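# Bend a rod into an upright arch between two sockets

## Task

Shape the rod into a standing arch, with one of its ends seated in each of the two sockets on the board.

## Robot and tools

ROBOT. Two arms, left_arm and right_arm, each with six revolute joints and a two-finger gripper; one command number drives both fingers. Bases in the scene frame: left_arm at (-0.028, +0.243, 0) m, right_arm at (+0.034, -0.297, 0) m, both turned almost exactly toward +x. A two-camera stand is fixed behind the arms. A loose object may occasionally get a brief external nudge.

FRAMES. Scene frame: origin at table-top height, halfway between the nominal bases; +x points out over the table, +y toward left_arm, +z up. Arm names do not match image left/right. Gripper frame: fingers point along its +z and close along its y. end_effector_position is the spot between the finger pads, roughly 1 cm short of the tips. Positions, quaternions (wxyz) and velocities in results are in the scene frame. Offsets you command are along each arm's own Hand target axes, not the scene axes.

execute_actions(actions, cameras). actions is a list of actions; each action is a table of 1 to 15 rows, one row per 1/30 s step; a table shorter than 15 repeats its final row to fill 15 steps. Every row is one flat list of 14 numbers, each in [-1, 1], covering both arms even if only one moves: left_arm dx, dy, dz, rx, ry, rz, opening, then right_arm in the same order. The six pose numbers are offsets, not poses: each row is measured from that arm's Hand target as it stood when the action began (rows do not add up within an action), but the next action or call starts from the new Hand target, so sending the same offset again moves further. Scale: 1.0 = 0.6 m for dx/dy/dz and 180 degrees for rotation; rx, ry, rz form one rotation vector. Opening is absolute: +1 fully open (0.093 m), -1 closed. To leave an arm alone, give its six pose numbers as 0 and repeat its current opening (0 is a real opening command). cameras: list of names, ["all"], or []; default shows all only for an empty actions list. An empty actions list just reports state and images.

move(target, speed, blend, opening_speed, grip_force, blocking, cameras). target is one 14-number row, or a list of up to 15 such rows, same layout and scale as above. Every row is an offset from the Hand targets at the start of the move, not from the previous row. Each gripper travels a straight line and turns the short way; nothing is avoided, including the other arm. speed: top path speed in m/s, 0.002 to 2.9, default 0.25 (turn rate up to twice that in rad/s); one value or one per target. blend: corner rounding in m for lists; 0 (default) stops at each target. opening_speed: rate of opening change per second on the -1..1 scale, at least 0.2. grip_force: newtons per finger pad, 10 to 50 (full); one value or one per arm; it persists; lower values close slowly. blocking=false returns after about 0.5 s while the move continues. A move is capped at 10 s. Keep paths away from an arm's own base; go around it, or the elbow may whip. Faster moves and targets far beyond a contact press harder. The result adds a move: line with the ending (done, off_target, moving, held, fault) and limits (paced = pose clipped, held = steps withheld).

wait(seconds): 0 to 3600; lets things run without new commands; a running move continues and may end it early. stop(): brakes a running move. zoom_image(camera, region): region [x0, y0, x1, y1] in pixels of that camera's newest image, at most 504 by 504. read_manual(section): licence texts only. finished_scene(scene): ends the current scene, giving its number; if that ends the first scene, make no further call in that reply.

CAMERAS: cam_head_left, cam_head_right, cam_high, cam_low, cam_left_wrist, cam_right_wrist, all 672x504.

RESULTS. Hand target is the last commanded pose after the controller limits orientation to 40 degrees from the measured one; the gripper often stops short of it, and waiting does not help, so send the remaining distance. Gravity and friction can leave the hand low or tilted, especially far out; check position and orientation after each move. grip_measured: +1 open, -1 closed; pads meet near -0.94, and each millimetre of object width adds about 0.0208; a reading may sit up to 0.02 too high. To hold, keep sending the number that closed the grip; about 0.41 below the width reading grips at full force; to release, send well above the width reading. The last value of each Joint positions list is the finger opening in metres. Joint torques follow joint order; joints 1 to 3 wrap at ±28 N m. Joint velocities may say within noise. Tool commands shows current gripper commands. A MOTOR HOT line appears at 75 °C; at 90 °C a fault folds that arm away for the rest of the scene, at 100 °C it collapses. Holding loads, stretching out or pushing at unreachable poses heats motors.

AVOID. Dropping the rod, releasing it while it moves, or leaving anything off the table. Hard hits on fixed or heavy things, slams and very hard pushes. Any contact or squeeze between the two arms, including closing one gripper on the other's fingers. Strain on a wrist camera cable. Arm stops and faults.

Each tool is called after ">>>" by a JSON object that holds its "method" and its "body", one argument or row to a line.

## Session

>>> {"method": "execute_actions", "body": {
  "actions": []
}}

>>> {"method": "zoom_image", "body": {
  "camera": "cam_high",
  "region": [230, 70, 580, 400]
}}

Scene clock: 0.00 s.
left_arm: end_effector_position=(+0.3240, +0.2080, +0.3533) grip_measured=+1.000 end_effector_quat_wxyz=(+0.686, +0.085, +0.723, +0.000) | right_arm: end_effector_position=(+0.3044, -0.2154, +0.2672) grip_measured=+1.000 end_effector_quat_wxyz=(+0.669, +0.184, +0.716, +0.078)
Joint positions: left_arm=[-0.095 0.936 0.862 0.015 0.035 0.118 0.093] | right_arm=[0.79 0.724 0.505 0.067 0.919 0.488 0.093]
Joint velocities: within noise
Joint torques (N m): no reading
Heat: left arm: 41 °C; right arm: 35 °C.
Hand target: left_arm +0.3230, +0.2081, +0.3624; +0.694, +0.084, +0.715, +0.000 | right_arm +0.3045, -0.2153, +0.2704; +0.671, +0.185, +0.714, +0.080
Tool commands: left_gripper/opening=+1.0 right_gripper/opening=+1.0

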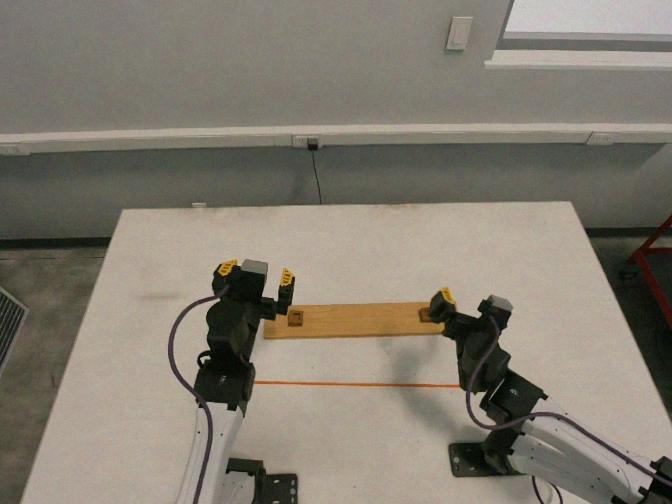

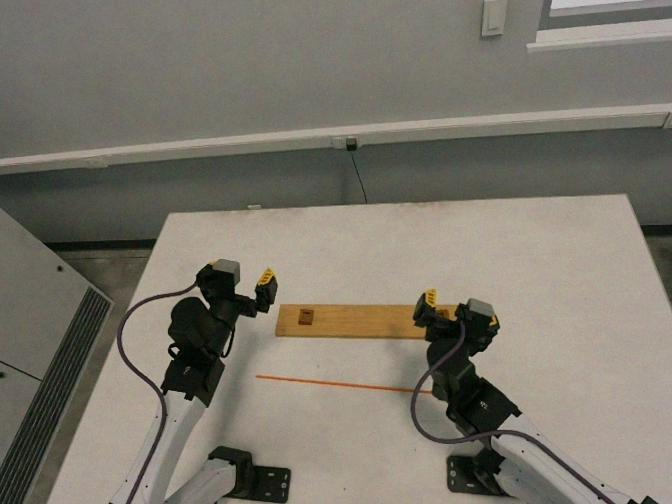

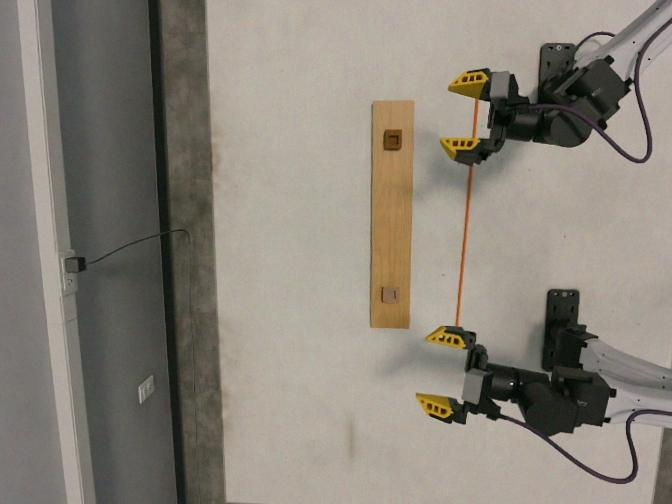

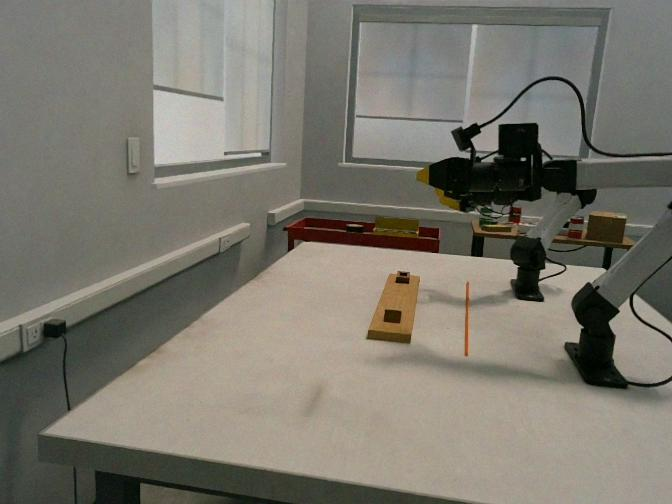

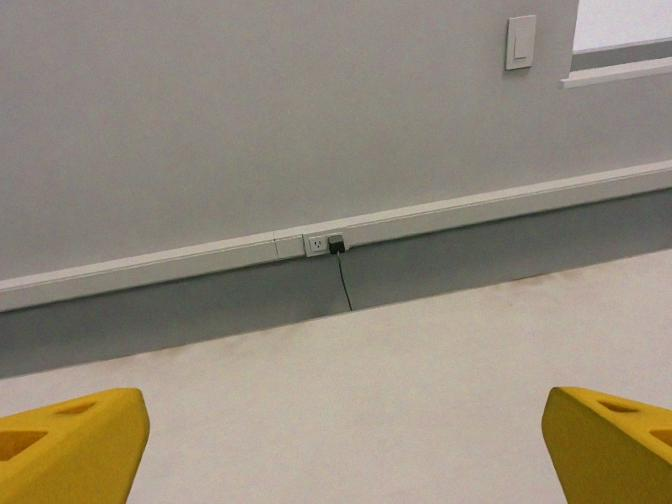

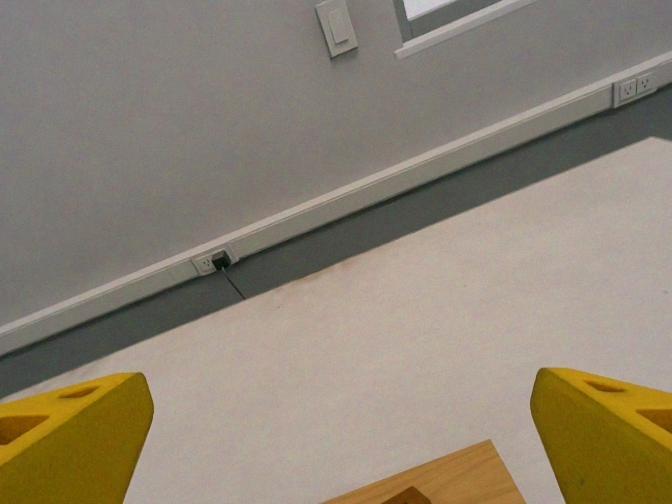

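Scaled by 1.440 from the camera's image (finer frame: 960x720).

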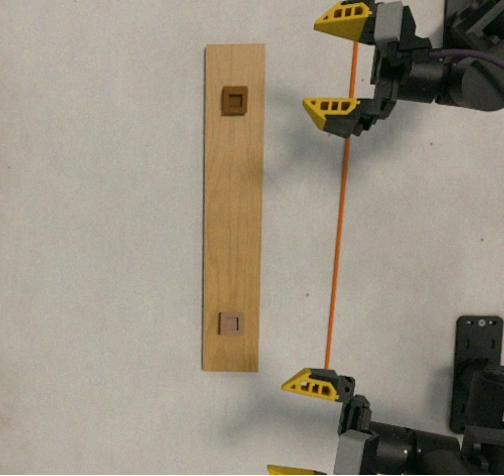

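>>> {"method": "move", "body": {
  "target": [0.2555,-0.1641,-0.0801,0.368,0.368,0.334,0.2,0.0972,-0.0972,-0.0903,-0.341,0.433,-0.519,0.2],
  "speed": 0.5,
  "cameras": ["cam_left_wrist","cam_right_wrist"]
}}

Scene clock: 38.37 s.
left_arm: end_effector_position=(+0.2573, +0.1364, +0.1966) grip_measured=+0.202 end_effector_quat_wxyz=(+0.010, +0.702, +0.712, -0.001) | right_arm: end_effector_position=(+0.2398, -0.2388, +0.1975) grip_measured=+0.201 end_effector_quat_wxyz=(-0.035, +0.701, -0.712, +0.011)
Joint positions: left_arm=[-0.364 1.711 1.727 -1.57 0.009 1.204 0.055] | right_arm=[0.266 1.318 1.359 -1.541 -0.016 -1.29 0.055]
Joint torques (N m): left_arm=[-0.5 -8.08 8.76 0.21 0.05 -0.01] | right_arm=[0.66 -2.81 8.16 0.31 0.18 -0.21]
Heat: left arm: 48 °C; right arm: 38 °C.
Hand target: left_arm +0.2602, +0.1349, +0.2005; +0.000, +0.707, +0.707, +0.000 | right_arm +0.2401, -0.2398, +0.1999; +0.000, +0.708, -0.706, +0.000
Off the commanded pose: left_arm 0.005 m, 1 deg | right_arm 0.003 m, 4 deg.
joint sent to its limit (left arm) — joint 4 (wrist pitch), lower limit. The joint targets still meet the commanded pose.
joint sent to its limit (right arm) — joint 4 (wrist pitch), lower limit. The joint targets are off in orientation, not in position.
move: off_target (right_arm)

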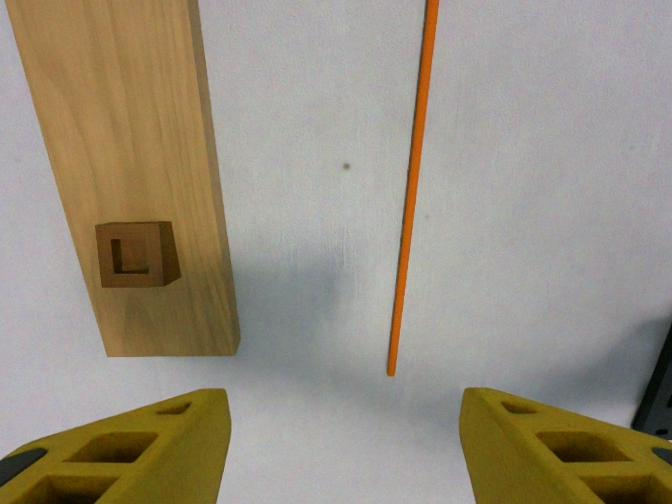

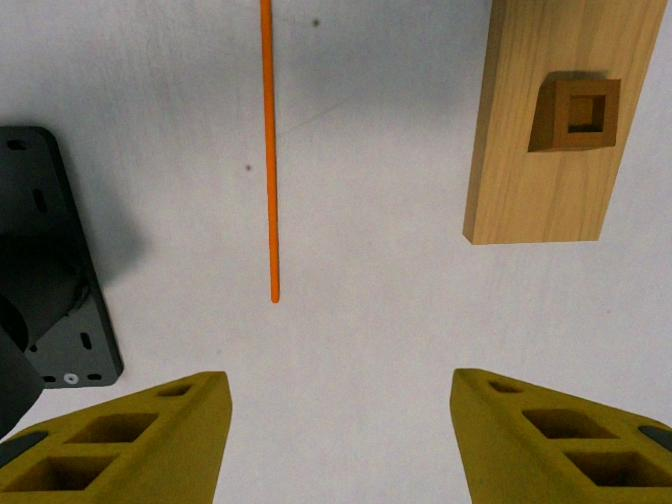

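>>> {"method": "move", "body": {
  "target": [0.0817,-0.0583,0.1908,-0.003,0.0833,0.0228,0.2,-0.0288,0.0517,0.2,-0.003,0.0833,0.0228,0.2],
  "speed": 0.3,
  "cameras": ["cam_left_wrist","cam_right_wrist"]
}}

Scene clock: 82.50 s.
left_arm: end_effector_position=(+0.2240, +0.1844, +0.0824) grip_measured=+0.202 end_effector_quat_wxyz=(-0.100, +0.721, +0.680, +0.085) | right_arm: end_effector_position=(+0.2075, -0.2223, +0.0843) grip_measured=+0.201 end_effector_quat_wxyz=(+0.092, +0.677, -0.725, +0.081)
Joint positions: left_arm=[-0.394 1.636 1.162 -1.209 -0.238 1.235 0.055] | right_arm=[0.581 1.405 0.953 -1.274 0.192 -0.907 0.055]
Joint torques (N m): left_arm=[-0.53 -10.52 4.88 0.15 -0.1 -0.01] | right_arm=[0.68 -3.49 5.53 0.16 0.33 -0.02]
Heat: left arm: 41 °C; right arm: 38 °C.
Hand target: left_arm +0.2252, +0.1840, +0.0861; -0.089, +0.726, +0.675, +0.095 | right_arm +0.2090, -0.2226, +0.0800; +0.096, +0.676, -0.725, +0.089
Off the commanded pose: left_arm 0.004 m, 2 deg | right_arm 0.005 m, 1 deg.
move: done

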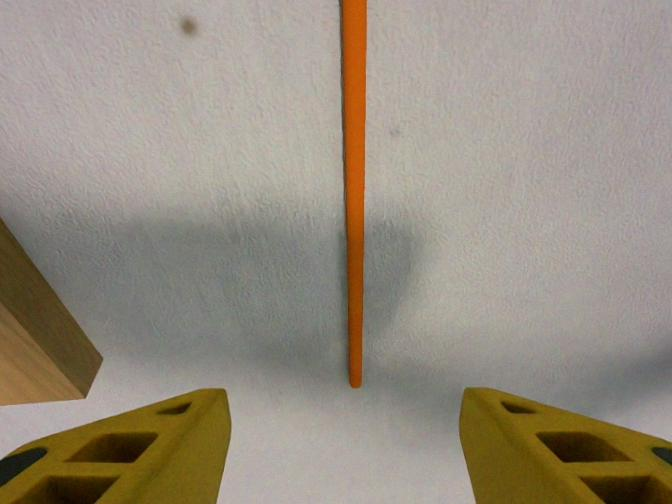

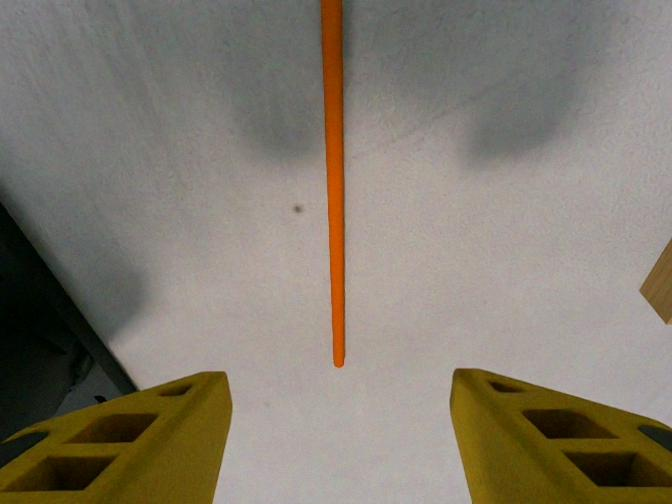

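>>> {"method": "move", "body": {
  "target": [
    [-0.0333,-0.0067,0.1222,0,0,0,0.2,-0.0329,0.005,0.124,0,0,0,0.2],
    [-0.0333,-0.0067,0.1222,0,0,0,-1,-0.0329,0.005,0.124,0,0,0,-1]
  ],
  "speed": 0.1,
  "opening_speed": 0.8,
  "cameras": ["cam_left_wrist","cam_right_wrist"]
}}

Scene clock: 99.00 s.
left_arm: end_effector_position=(+0.2261, +0.1848, +0.0172) grip_measured=-0.929 end_effector_quat_wxyz=(-0.081, +0.722, +0.679, +0.104) | right_arm: end_effector_position=(+0.2062, -0.2214, +0.0072) grip_measured=-0.929 end_effector_quat_wxyz=(+0.091, +0.677, -0.725, +0.083)
Joint positions: left_arm=[-0.402 1.691 0.946 -0.889 -0.257 1.235 0.001] | right_arm=[0.59 1.527 0.728 -0.928 0.193 -0.898 0.001]
Joint torques (N m): left_arm=[-0.39 -6.54 4.05 0.18 0.04 -0.09] | right_arm=[0.53 -3.9 4.9 0.17 0.32 -0.03]
Heat: left arm: 38 °C; right arm: 36 °C.
Hand target: left_arm +0.2211, +0.1840, +0.0101; -0.089, +0.726, +0.675, +0.095 | right_arm +0.2058, -0.2227, +0.0029; +0.096, +0.676, -0.725, +0.089
Off the commanded pose: left_arm 0.009 m, 2 deg | right_arm 0.004 m, 1 deg.
move: done; target 2's new opening was sent with left_arm's hand 0.012 m and 2 deg from that target

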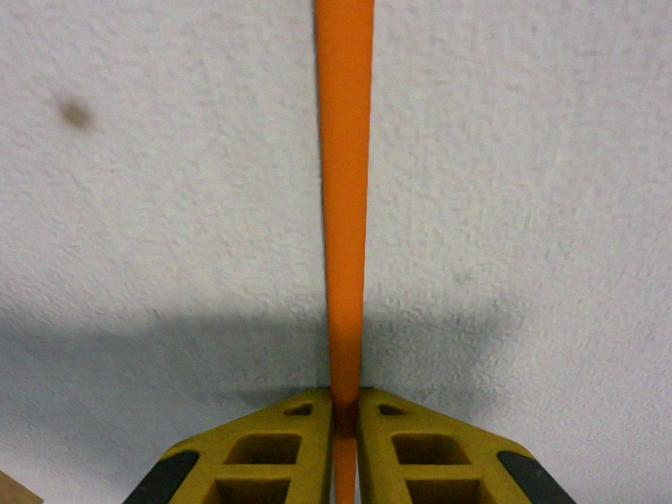

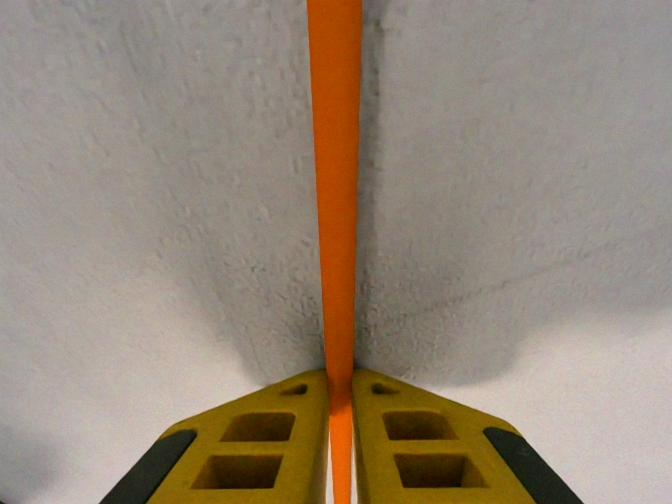

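>>> {"method": "move", "body": {
  "target": [
    [0.0345,0,-0.1288,0,0,0,-1,0.0345,0,-0.1288,0,0,0,-1],
    [0.1308,0.18,-0.3792,-0.478,0.018,-0.147,-1,0.08,-0.2053,-0.405,0.487,-0.018,0.112,-1]
  ],
  "speed": 0.25,
  "blend": 0.03,
  "cameras": ["cam_head_left","cam_low"]
}}

Scene clock: 128.23 s.
left_arm: end_effector_position=(+0.3291, +0.1934, +0.2523) grip_measured=-0.940 end_effector_quat_wxyz=(+0.427, +0.429, +0.565, +0.561) | right_arm: end_effector_position=(+0.3280, -0.2169, +0.2526) grip_measured=-0.940 end_effector_quat_wxyz=(+0.427, -0.426, +0.566, -0.562)
Joint positions: left_arm=[-0.464 1.147 0.498 0.641 -0.722 1.564 0] | right_arm=[0.766 0.955 0.413 0.534 1.04 -1.559 0]
Joint torques (N m): left_arm=[0.42 -3.75 6.41 2 0.18 -0.13] | right_arm=[-0.57 -1.1 7.06 1.87 -0.17 -0.11]
Heat: left arm: 37 °C; right arm: 35 °C.
Hand target: left_arm +0.3302, +0.1930, +0.2501; +0.430, +0.431, +0.561, +0.561 | right_arm +0.3300, -0.2146, +0.2501; +0.431, -0.432, +0.561, -0.560
Off the commanded pose: left_arm 0.003 m, 1 deg | right_arm 0.004 m, 1 deg.
move: done

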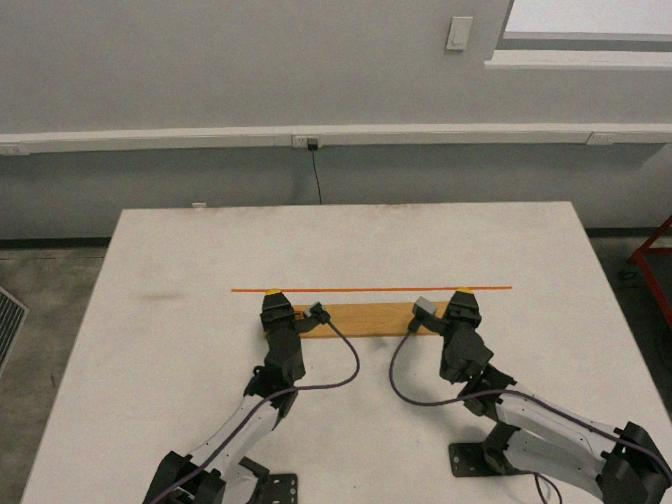

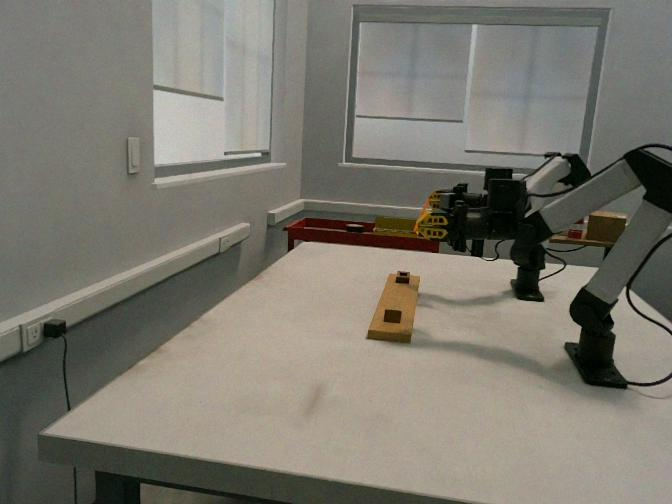

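>>> {"method": "move", "body": {
  "target": [
    [-0.011,0,0.0143,0.0288,0,-0.1073,-1,-0.011,0,0.0143,-0.0288,0,0.1073,-1],
    [-0.0368,-0.0167,0.0333,0.0576,0,-0.2147,-1,-0.0368,0.0167,0.0333,-0.0576,0,0.2147,-1],
    [-0.0742,-0.05,0.0492,0.0863,0,-0.322,-1,-0.0742,0.05,0.0492,-0.0863,0,0.322,-1],
    [-0.1182,-0.0917,0.0528,0.1151,0,-0.4293,-1,-0.1182,0.0917,0.0528,-0.1151,0,0.4293,-1]
  ],
  "speed": 0.2,
  "blend": 0.02,
  "cameras": ["cam_head_left","cam_low","cam_high"]
}}

>>> {"method": "zoom_image", "body": {
  "camera": "cam_low",
  "region": [340, 220, 460, 350]
}}

>>> {"method": "zoom_image", "body": {
  "camera": "cam_high",
  "region": [330, 100, 450, 330]
}}

Scene clock: 144.27 s.
left_arm: end_effector_position=(+0.3686, +0.1514, +0.1756) grip_measured=-0.942 end_effector_quat_wxyz=(+0.571, +0.074, +0.808, +0.125) | right_arm: end_effector_position=(+0.3697, -0.1717, +0.1788) grip_measured=-0.941 end_effector_quat_wxyz=(+0.575, -0.085, +0.803, -0.131)
Joint positions: left_arm=[-0.449 1.383 0.661 0.348 -0.528 0.111 0] | right_arm=[0.689 1.22 0.57 0.218 0.759 -0.022 0]
Joint torques (N m): left_arm=[-1.03 -6.08 10.19 2.28 0.41 -0.89] | right_arm=[0.39 -3.52 9.99 2.35 -0.33 0.61]
Heat: left arm: 41 °C; right arm: 37 °C.
Hand target: left_arm +0.3791, +0.1327, +0.1950; +0.606, +0.053, +0.791, +0.069 | right_arm +0.3788, -0.1541, +0.1948; +0.606, -0.054, +0.791, -0.068
Off the commanded pose: left_arm 0.029 m, 8 deg | right_arm 0.026 m, 9 deg.
move: off_target (left_arm, right_arm)
Images, in order (width x height): cam_head_left 672x504, cam_high 672x504, cam_low 672x504.

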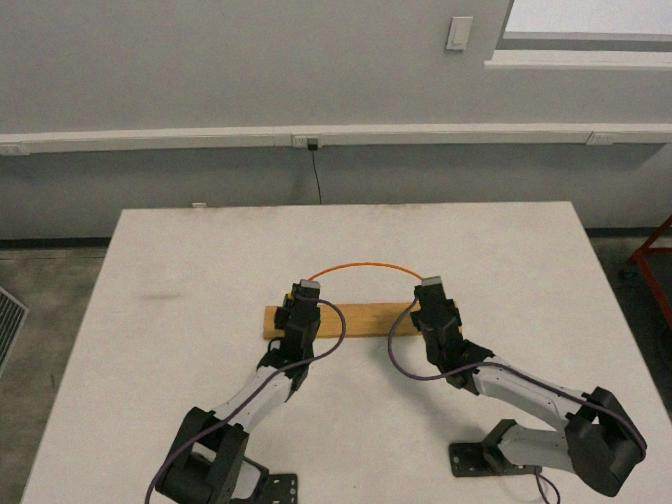

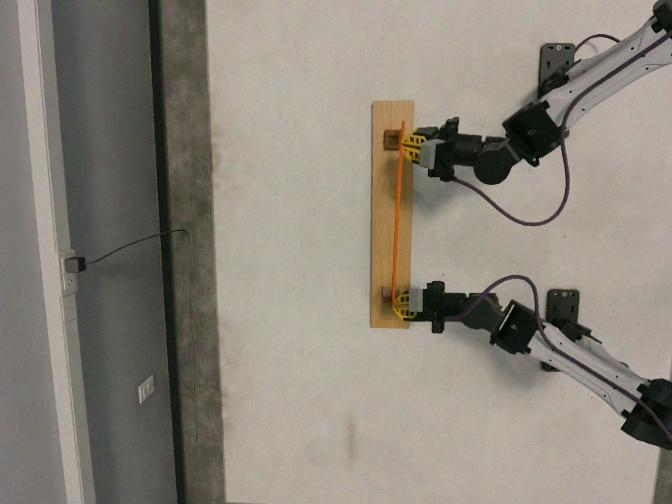

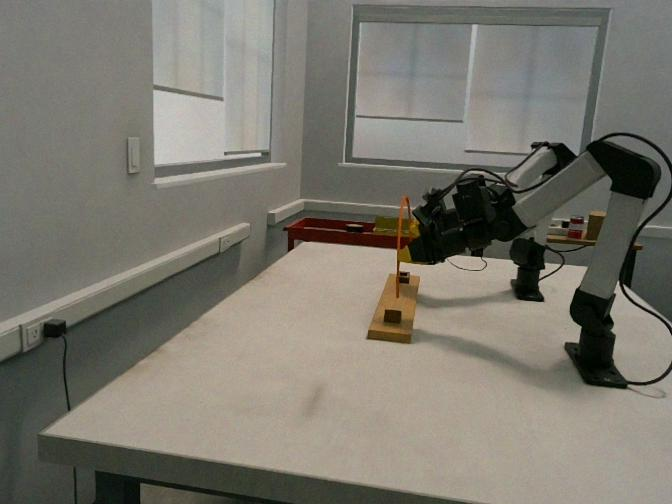

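Scaled by 3.877 from the camera's image (finer frame: 960x720).

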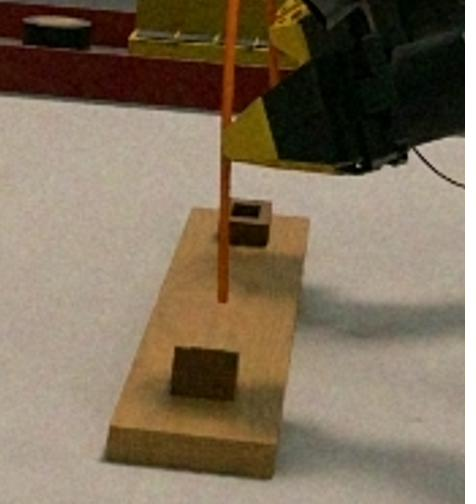

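Scaled by 2.191 from the camera's image (finer frame: 960x720).

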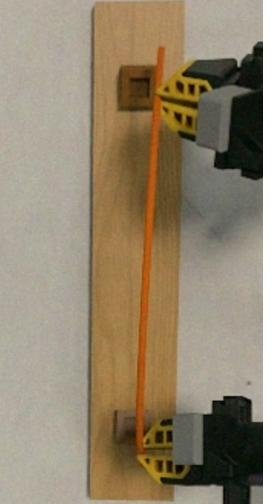

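>>> {"method": "move", "body": {
  "target": [-0.0168,-0.0477,0.03,0.0072,0,-0.0268,-1,-0.016,0.0477,0.0268,-0.0072,0,0.0268,-1],
  "speed": 0.15,
  "cameras": ["cam_low","cam_high"]
}}

>>> {"method": "zoom_image", "body": {
  "camera": "cam_low",
  "region": [360, 230, 450, 330]
}}

>>> {"method": "zoom_image", "body": {
  "camera": "cam_high",
  "region": [330, 100, 450, 330]
}}

Scene clock: 158.33 s.
left_arm: end_effector_position=(+0.3873, +0.1339, +0.1727) grip_measured=-0.942 end_effector_quat_wxyz=(+0.573, +0.032, +0.813, +0.101) | right_arm: end_effector_position=(+0.3869, -0.1547, +0.1752) grip_measured=-0.941 end_effector_quat_wxyz=(+0.576, -0.044, +0.809, -0.107)
Joint positions: left_arm=[-0.482 1.493 0.751 0.349 -0.569 -0.006 0] | right_arm=[0.701 1.342 0.65 0.237 0.776 0.091 0]
Joint torques (N m): left_arm=[-2.19 -7.08 11.1 2.34 0.57 -0.69] | right_arm=[2.29 -4.29 11.15 2.39 -0.44 0.5]
Heat: left arm: 44 °C; right arm: 40 °C.
Hand target: left_arm +0.3991, +0.1035, +0.1950; +0.608, +0.027, +0.793, +0.034 | right_arm +0.3967, -0.1251, +0.1950; +0.607, -0.028, +0.793, -0.034
Off the commanded pose: left_arm 0.039 m, 9 deg | right_arm 0.037 m, 10 deg.
move: off_target (left_arm, right_arm)
Images, in order (width x height): cam_high 672x504, cam_low 672x504.

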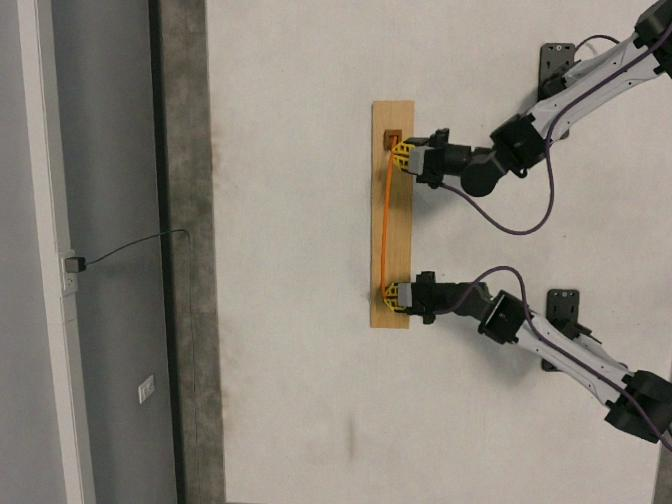

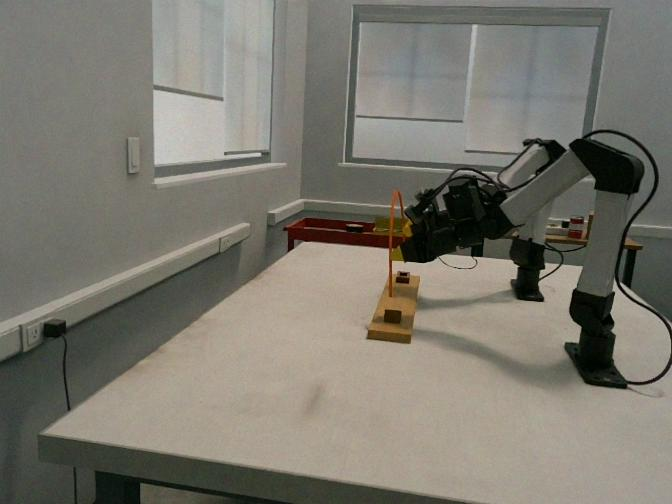

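Scaled by 5.040 from the camera's image (finer frame: 960x720).

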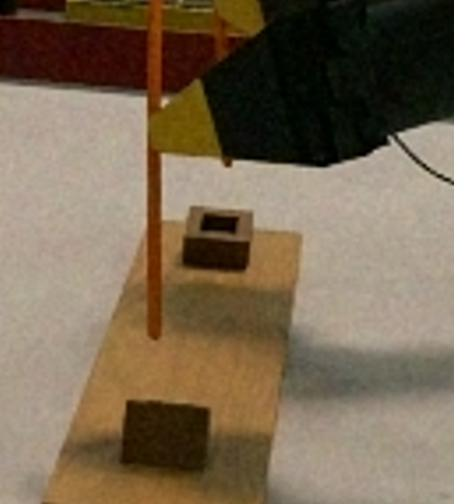

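Scaled by 2.191 from the camera's image (finer frame: 960x720).

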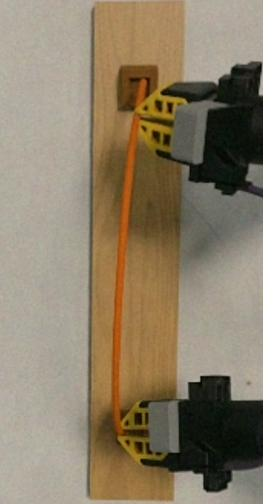

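>>> {"method": "move", "body": {
  "target": [0.0313,0.0073,0.0015,0,0,0,-1,0.0427,-0.0078,0.0183,0,0,0,-1],
  "speed": 0.1,
  "cameras": ["cam_low","cam_high"]
}}

>>> {"method": "zoom_image", "body": {
  "camera": "cam_low",
  "region": [360, 230, 450, 330]
}}

>>> {"method": "zoom_image", "body": {
  "camera": "cam_high",
  "region": [360, 100, 430, 330]
}}

Scene clock: 171.57 s.
left_arm: end_effector_position=(+0.3913, +0.1319, +0.1726) grip_measured=-0.942 end_effector_quat_wxyz=(+0.587, +0.024, +0.804, +0.095) | right_arm: end_effector_position=(+0.3959, -0.1531, +0.1657) grip_measured=-0.941 end_effector_quat_wxyz=(+0.592, -0.027, +0.800, -0.098)
Joint positions: left_arm=[-0.482 1.517 0.737 0.425 -0.569 -0.007 0] | right_arm=[0.688 1.409 0.618 0.386 0.776 0.094 0]
Joint torques (N m): left_arm=[-1.35 -7.12 6.65 2.39 0.64 -0.65] | right_arm=[0.72 -4.7 7.25 2.38 -0.74 0.33]
Heat: left arm: 46 °C; right arm: 42 °C.
Hand target: left_arm +0.3951, +0.1095, +0.1771; +0.608, +0.027, +0.793, +0.034 | right_arm +0.4006, -0.1321, +0.1679; +0.607, -0.028, +0.793, -0.034
Off the commanded pose: left_arm 0.023 m, 7 deg | right_arm 0.022 m, 8 deg.
move: off_target (left_arm, right_arm)
Images, in order (width x height): cam_high 672x504, cam_low 672x504.

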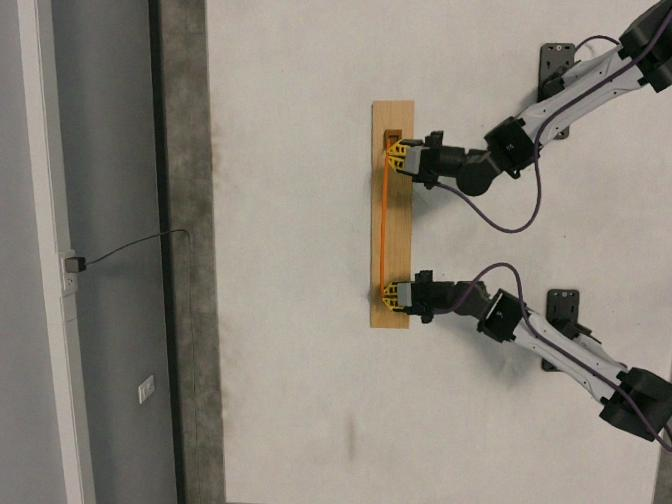

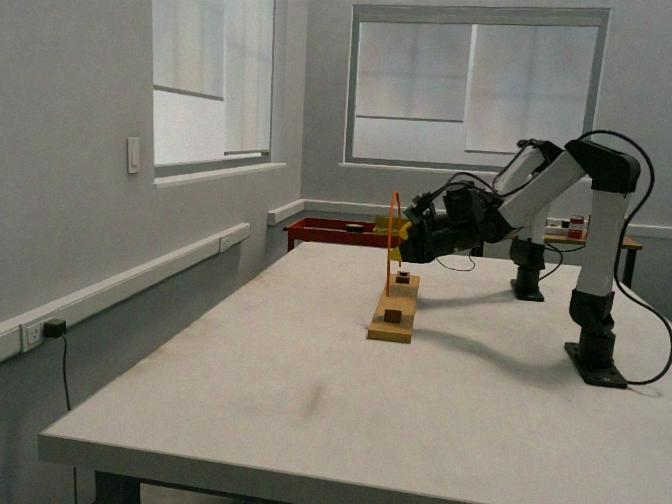

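Scaled by 5.040 from the camera's image (finer frame: 960x720).

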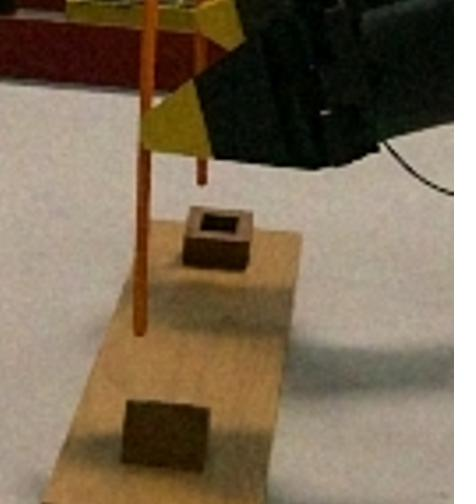

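Scaled by 2.191 from the camera's image (finer frame: 960x720).

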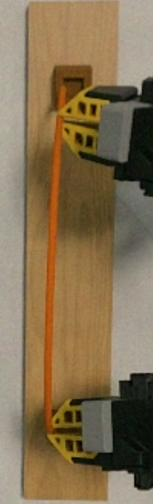

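>>> {"method": "move", "body": {
  "target": [0.05,0.0196,-0.0177,0,0,0,-1,0.044,-0.0168,-0.0158,0,0,0,-1],
  "speed": 0.1,
  "cameras": ["cam_low","cam_high"]
}}

>>> {"method": "zoom_image", "body": {
  "camera": "cam_low",
  "region": [360, 230, 450, 330]
}}

>>> {"method": "zoom_image", "body": {
  "camera": "cam_high",
  "region": [360, 100, 430, 330]
}}

Scene clock: 179.13 s.
left_arm: end_effector_position=(+0.3731, +0.1381, +0.1418) grip_measured=-0.942 end_effector_quat_wxyz=(+0.584, +0.034, +0.806, +0.090) | right_arm: end_effector_position=(+0.3826, -0.1610, +0.1409) grip_measured=-0.941 end_effector_quat_wxyz=(+0.593, -0.034, +0.800, -0.091)
Joint positions: left_arm=[-0.482 1.517 0.598 0.556 -0.551 -0.001 0] | right_arm=[0.689 1.408 0.495 0.516 0.758 0.086 0]
Joint torques (N m): left_arm=[-0.16 -8.09 6.06 2.35 0.6 -0.68] | right_arm=[0.87 -5.5 6.84 2.24 -0.53 0.4]
Heat: left arm: 47 °C; right arm: 41 °C.
Hand target: left_arm +0.3770, +0.1235, +0.1519; +0.608, +0.027, +0.793, +0.034 | right_arm +0.3846, -0.1441, +0.1459; +0.607, -0.028, +0.793, -0.034
Off the commanded pose: left_arm 0.018 m, 7 deg | right_arm 0.018 m, 7 deg.
move: off_target (left_arm, right_arm)
Images, in order (width x height): cam_high 672x504, cam_low 672x504.

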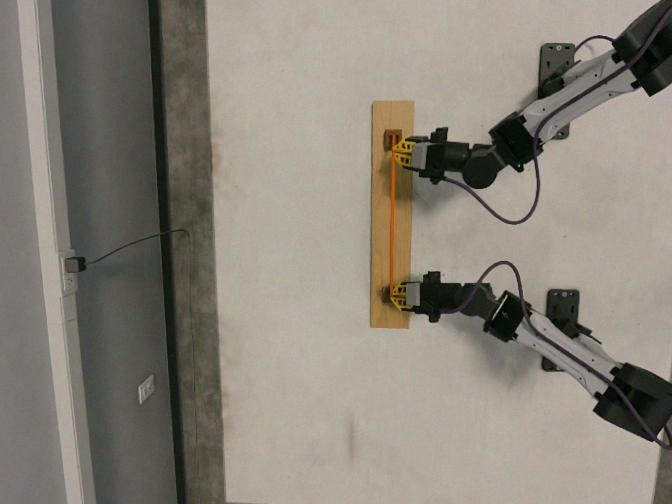

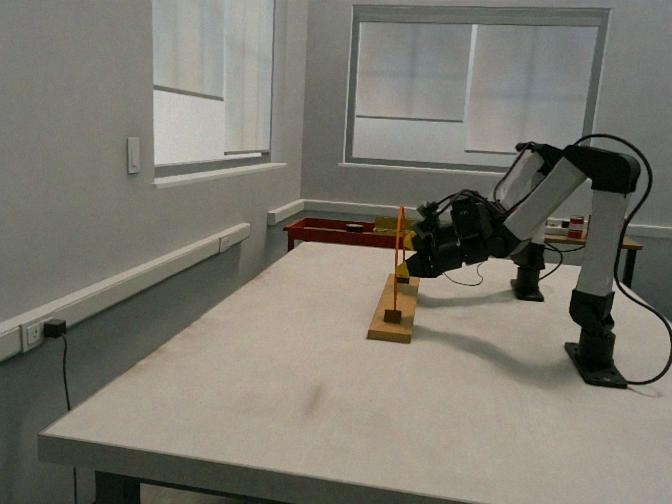

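Scaled by 5.040 from the camera's image (finer frame: 960x720).

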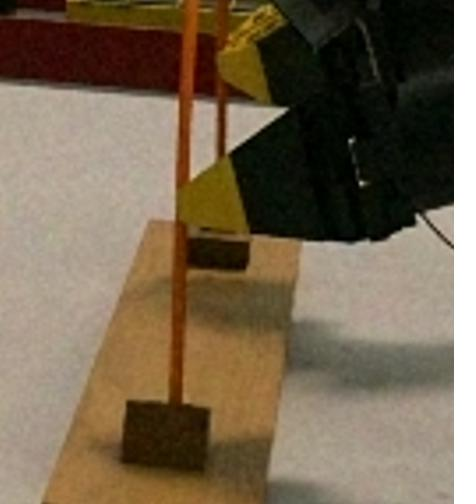

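Scaled by 2.191 from the camera's image (finer frame: 960x720).

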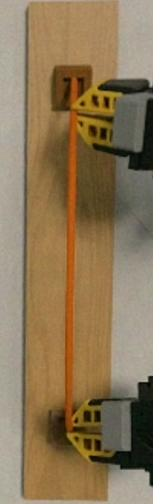

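>>> {"method": "zoom_image", "body": {
  "camera": "cam_high",
  "region": [375, 120, 415, 160]
}}

>>> {"method": "zoom_image", "body": {
  "camera": "cam_high",
  "region": [375, 275, 415, 315]
}}

Scaled by 12.600 from the camera's image (finer frame: 960x720).

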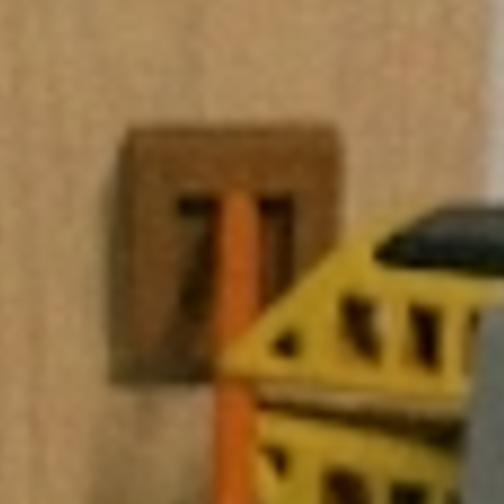

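Scaled by 12.600 from the camera's image (finer frame: 960x720).

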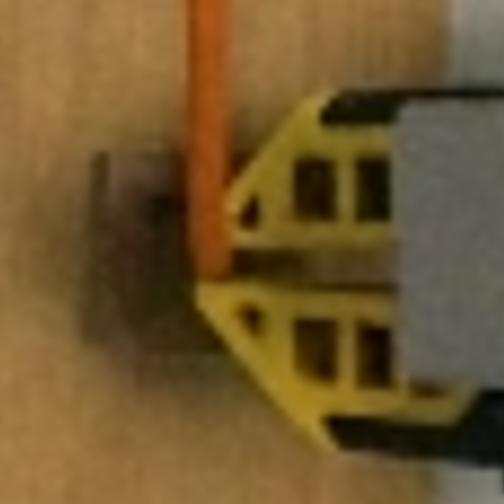

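>>> {"method": "move", "body": {
  "target": [0.0607,0.0012,0.0197,0,0,0,-1,0.0545,0.0032,0.0094,0,0,0,-1],
  "speed": 0.08,
  "cameras": ["cam_low","cam_high"]
}}

>>> {"method": "zoom_image", "body": {
  "camera": "cam_low",
  "region": [360, 230, 450, 330]
}}

>>> {"method": "zoom_image", "body": {
  "camera": "cam_high",
  "region": [375, 120, 415, 160]
}}

>>> {"method": "zoom_image", "body": {
  "camera": "cam_high",
  "region": [375, 275, 415, 315]
}}

Scene clock: 192.80 s.
left_arm: end_effector_position=(+0.3811, +0.1377, +0.1318) grip_measured=-0.942 end_effector_quat_wxyz=(+0.623, +0.018, +0.779, +0.073) | right_arm: end_effector_position=(+0.3859, -0.1579, +0.1323) grip_measured=-0.941 end_effector_quat_wxyz=(+0.624, -0.015, +0.778, -0.069)
Joint positions: left_arm=[-0.469 1.634 0.537 0.845 -0.535 0.009 0] | right_arm=[0.689 1.509 0.429 0.785 0.757 0.076 0]
Joint torques (N m): left_arm=[0.01 -5.83 4.33 1.77 0.61 -0.73] | right_arm=[1.28 -3.38 4.88 1.69 -0.49 0.53]
Heat: left arm: 49 °C; right arm: 40 °C.
Hand target: left_arm +0.3790, +0.1275, +0.1140; +0.608, +0.027, +0.793, +0.034 | right_arm +0.3816, -0.1452, +0.1128; +0.608, -0.028, +0.793, -0.034
Off the commanded pose: left_arm 0.021 m, 5 deg | right_arm 0.024 m, 5 deg.
move: off_target (left_arm, right_arm)
Images, in order (width x height): cam_high 672x504, cam_low 672x504.

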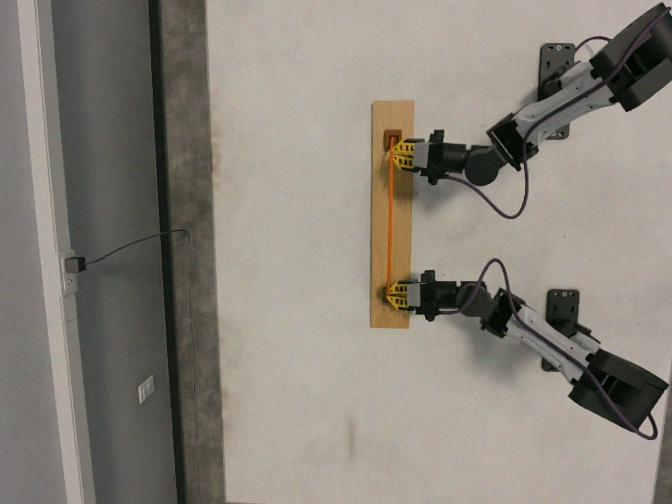

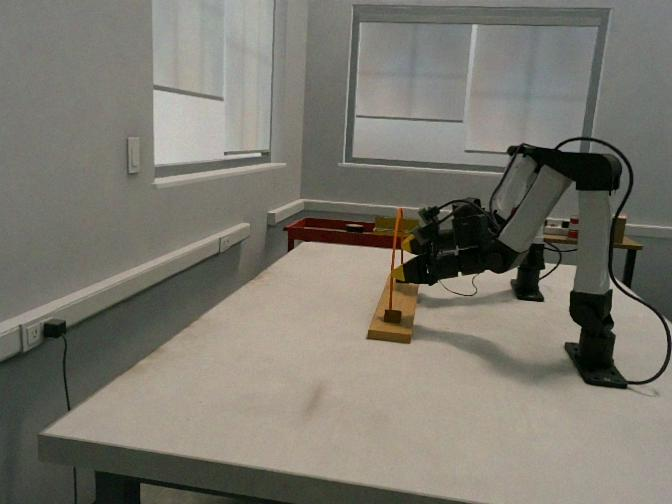

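Scaled by 5.040 from the camera's image (finer frame: 960x720).

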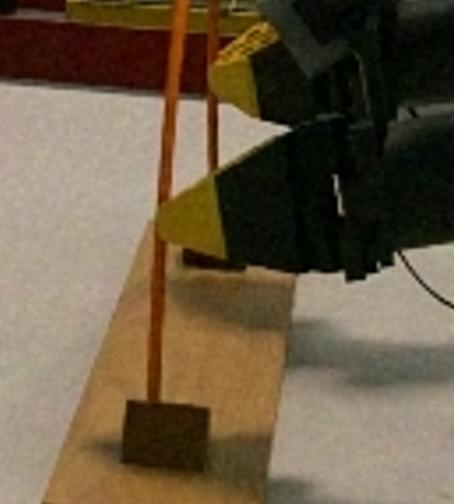

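Scaled by 12.600 from the camera's image (finer frame: 960x720).

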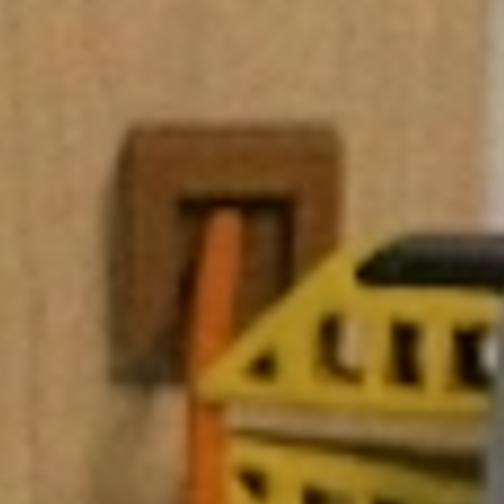

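Scaled by 12.600 from the camera's image (finer frame: 960x720).

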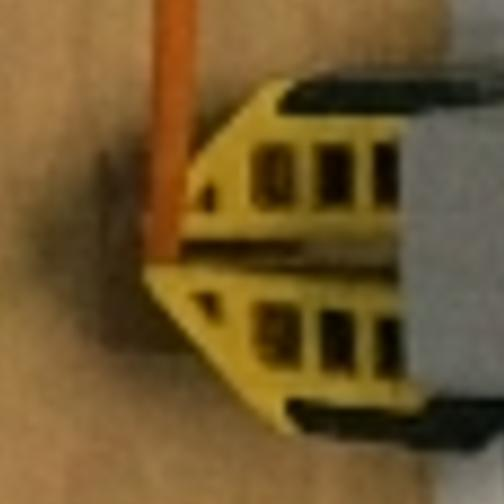

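>>> {"method": "move", "body": {
  "target": [0.0408,0,-0.0098,0,0,0,-1,0.0385,0.0015,-0.0018,0,0,0,-1],
  "speed": 0.08,
  "cameras": ["cam_low","cam_high"]
}}

>>> {"method": "zoom_image", "body": {
  "camera": "cam_low",
  "region": [360, 230, 450, 330]
}}

>>> {"method": "zoom_image", "body": {
  "camera": "cam_high",
  "region": [375, 120, 415, 160]
}}

>>> {"method": "zoom_image", "body": {
  "camera": "cam_high",
  "region": [375, 275, 415, 315]
}}

Scene clock: 199.10 s.
left_arm: end_effector_position=(+0.3739, +0.1407, +0.1305) grip_measured=-0.942 end_effector_quat_wxyz=(+0.652, +0.004, +0.756, +0.058) | right_arm: end_effector_position=(+0.3819, -0.1528, +0.1292) grip_measured=-0.941 end_effector_quat_wxyz=(+0.651, -0.004, +0.758, -0.044)
Joint positions: left_arm=[-0.47 1.681 0.464 1.05 -0.535 0.009 0] | right_arm=[0.708 1.583 0.375 1.001 0.76 0.071 0]
Joint torques (N m): left_arm=[-0.94 -4.57 2.77 1.22 0.51 -0.76] | right_arm=[1.06 -2.41 3.41 1.09 -0.36 0.61]
Heat: left arm: 48 °C; right arm: 39 °C.
Hand target: left_arm +0.3670, +0.1294, +0.0921; +0.608, +0.027, +0.793, +0.034 | right_arm +0.3745, -0.1462, +0.0908; +0.607, -0.028, +0.793, -0.034
Off the commanded pose: left_arm 0.041 m, 8 deg | right_arm 0.040 m, 7 deg.
move: off_target (left_arm, right_arm)
Images, in order (width x height): cam_high 672x504, cam_low 672x504.

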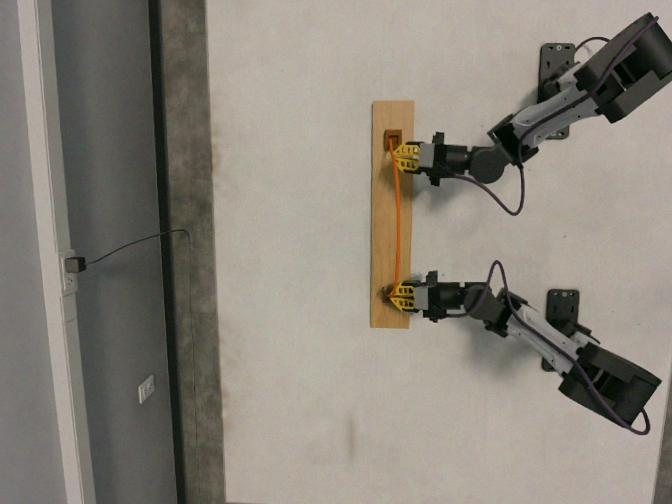

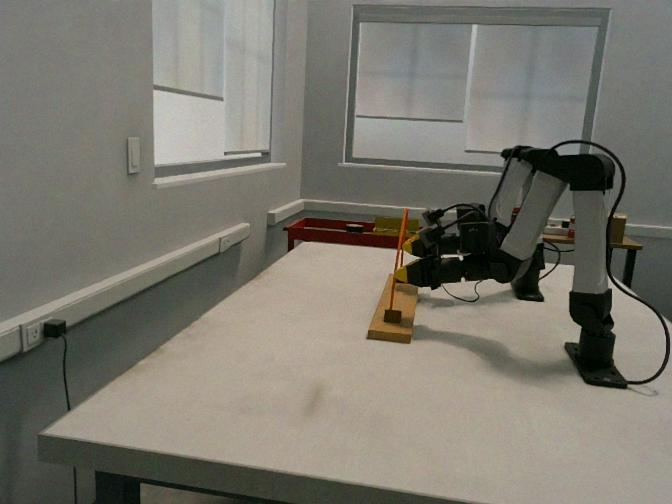

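Scaled by 5.040 from the camera's image (finer frame: 960x720).

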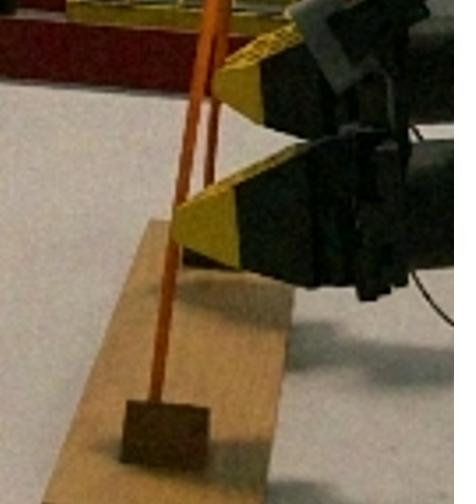

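Scaled by 12.600 from the camera's image (finer frame: 960x720).

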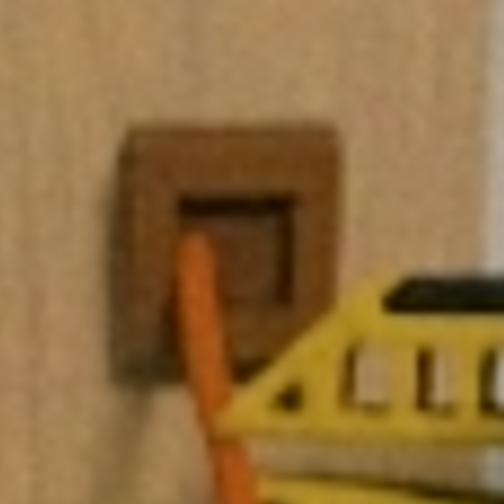

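Scaled by 12.600 from the camera's image (finer frame: 960x720).

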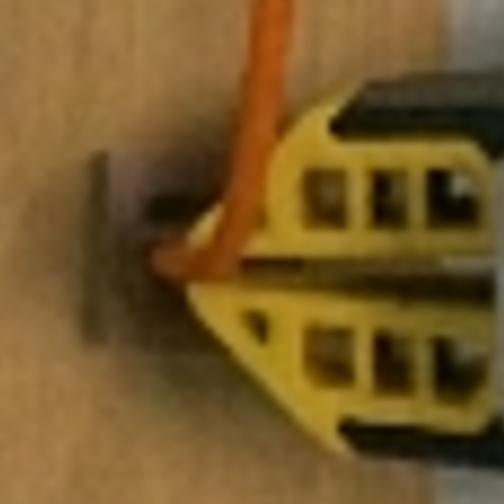

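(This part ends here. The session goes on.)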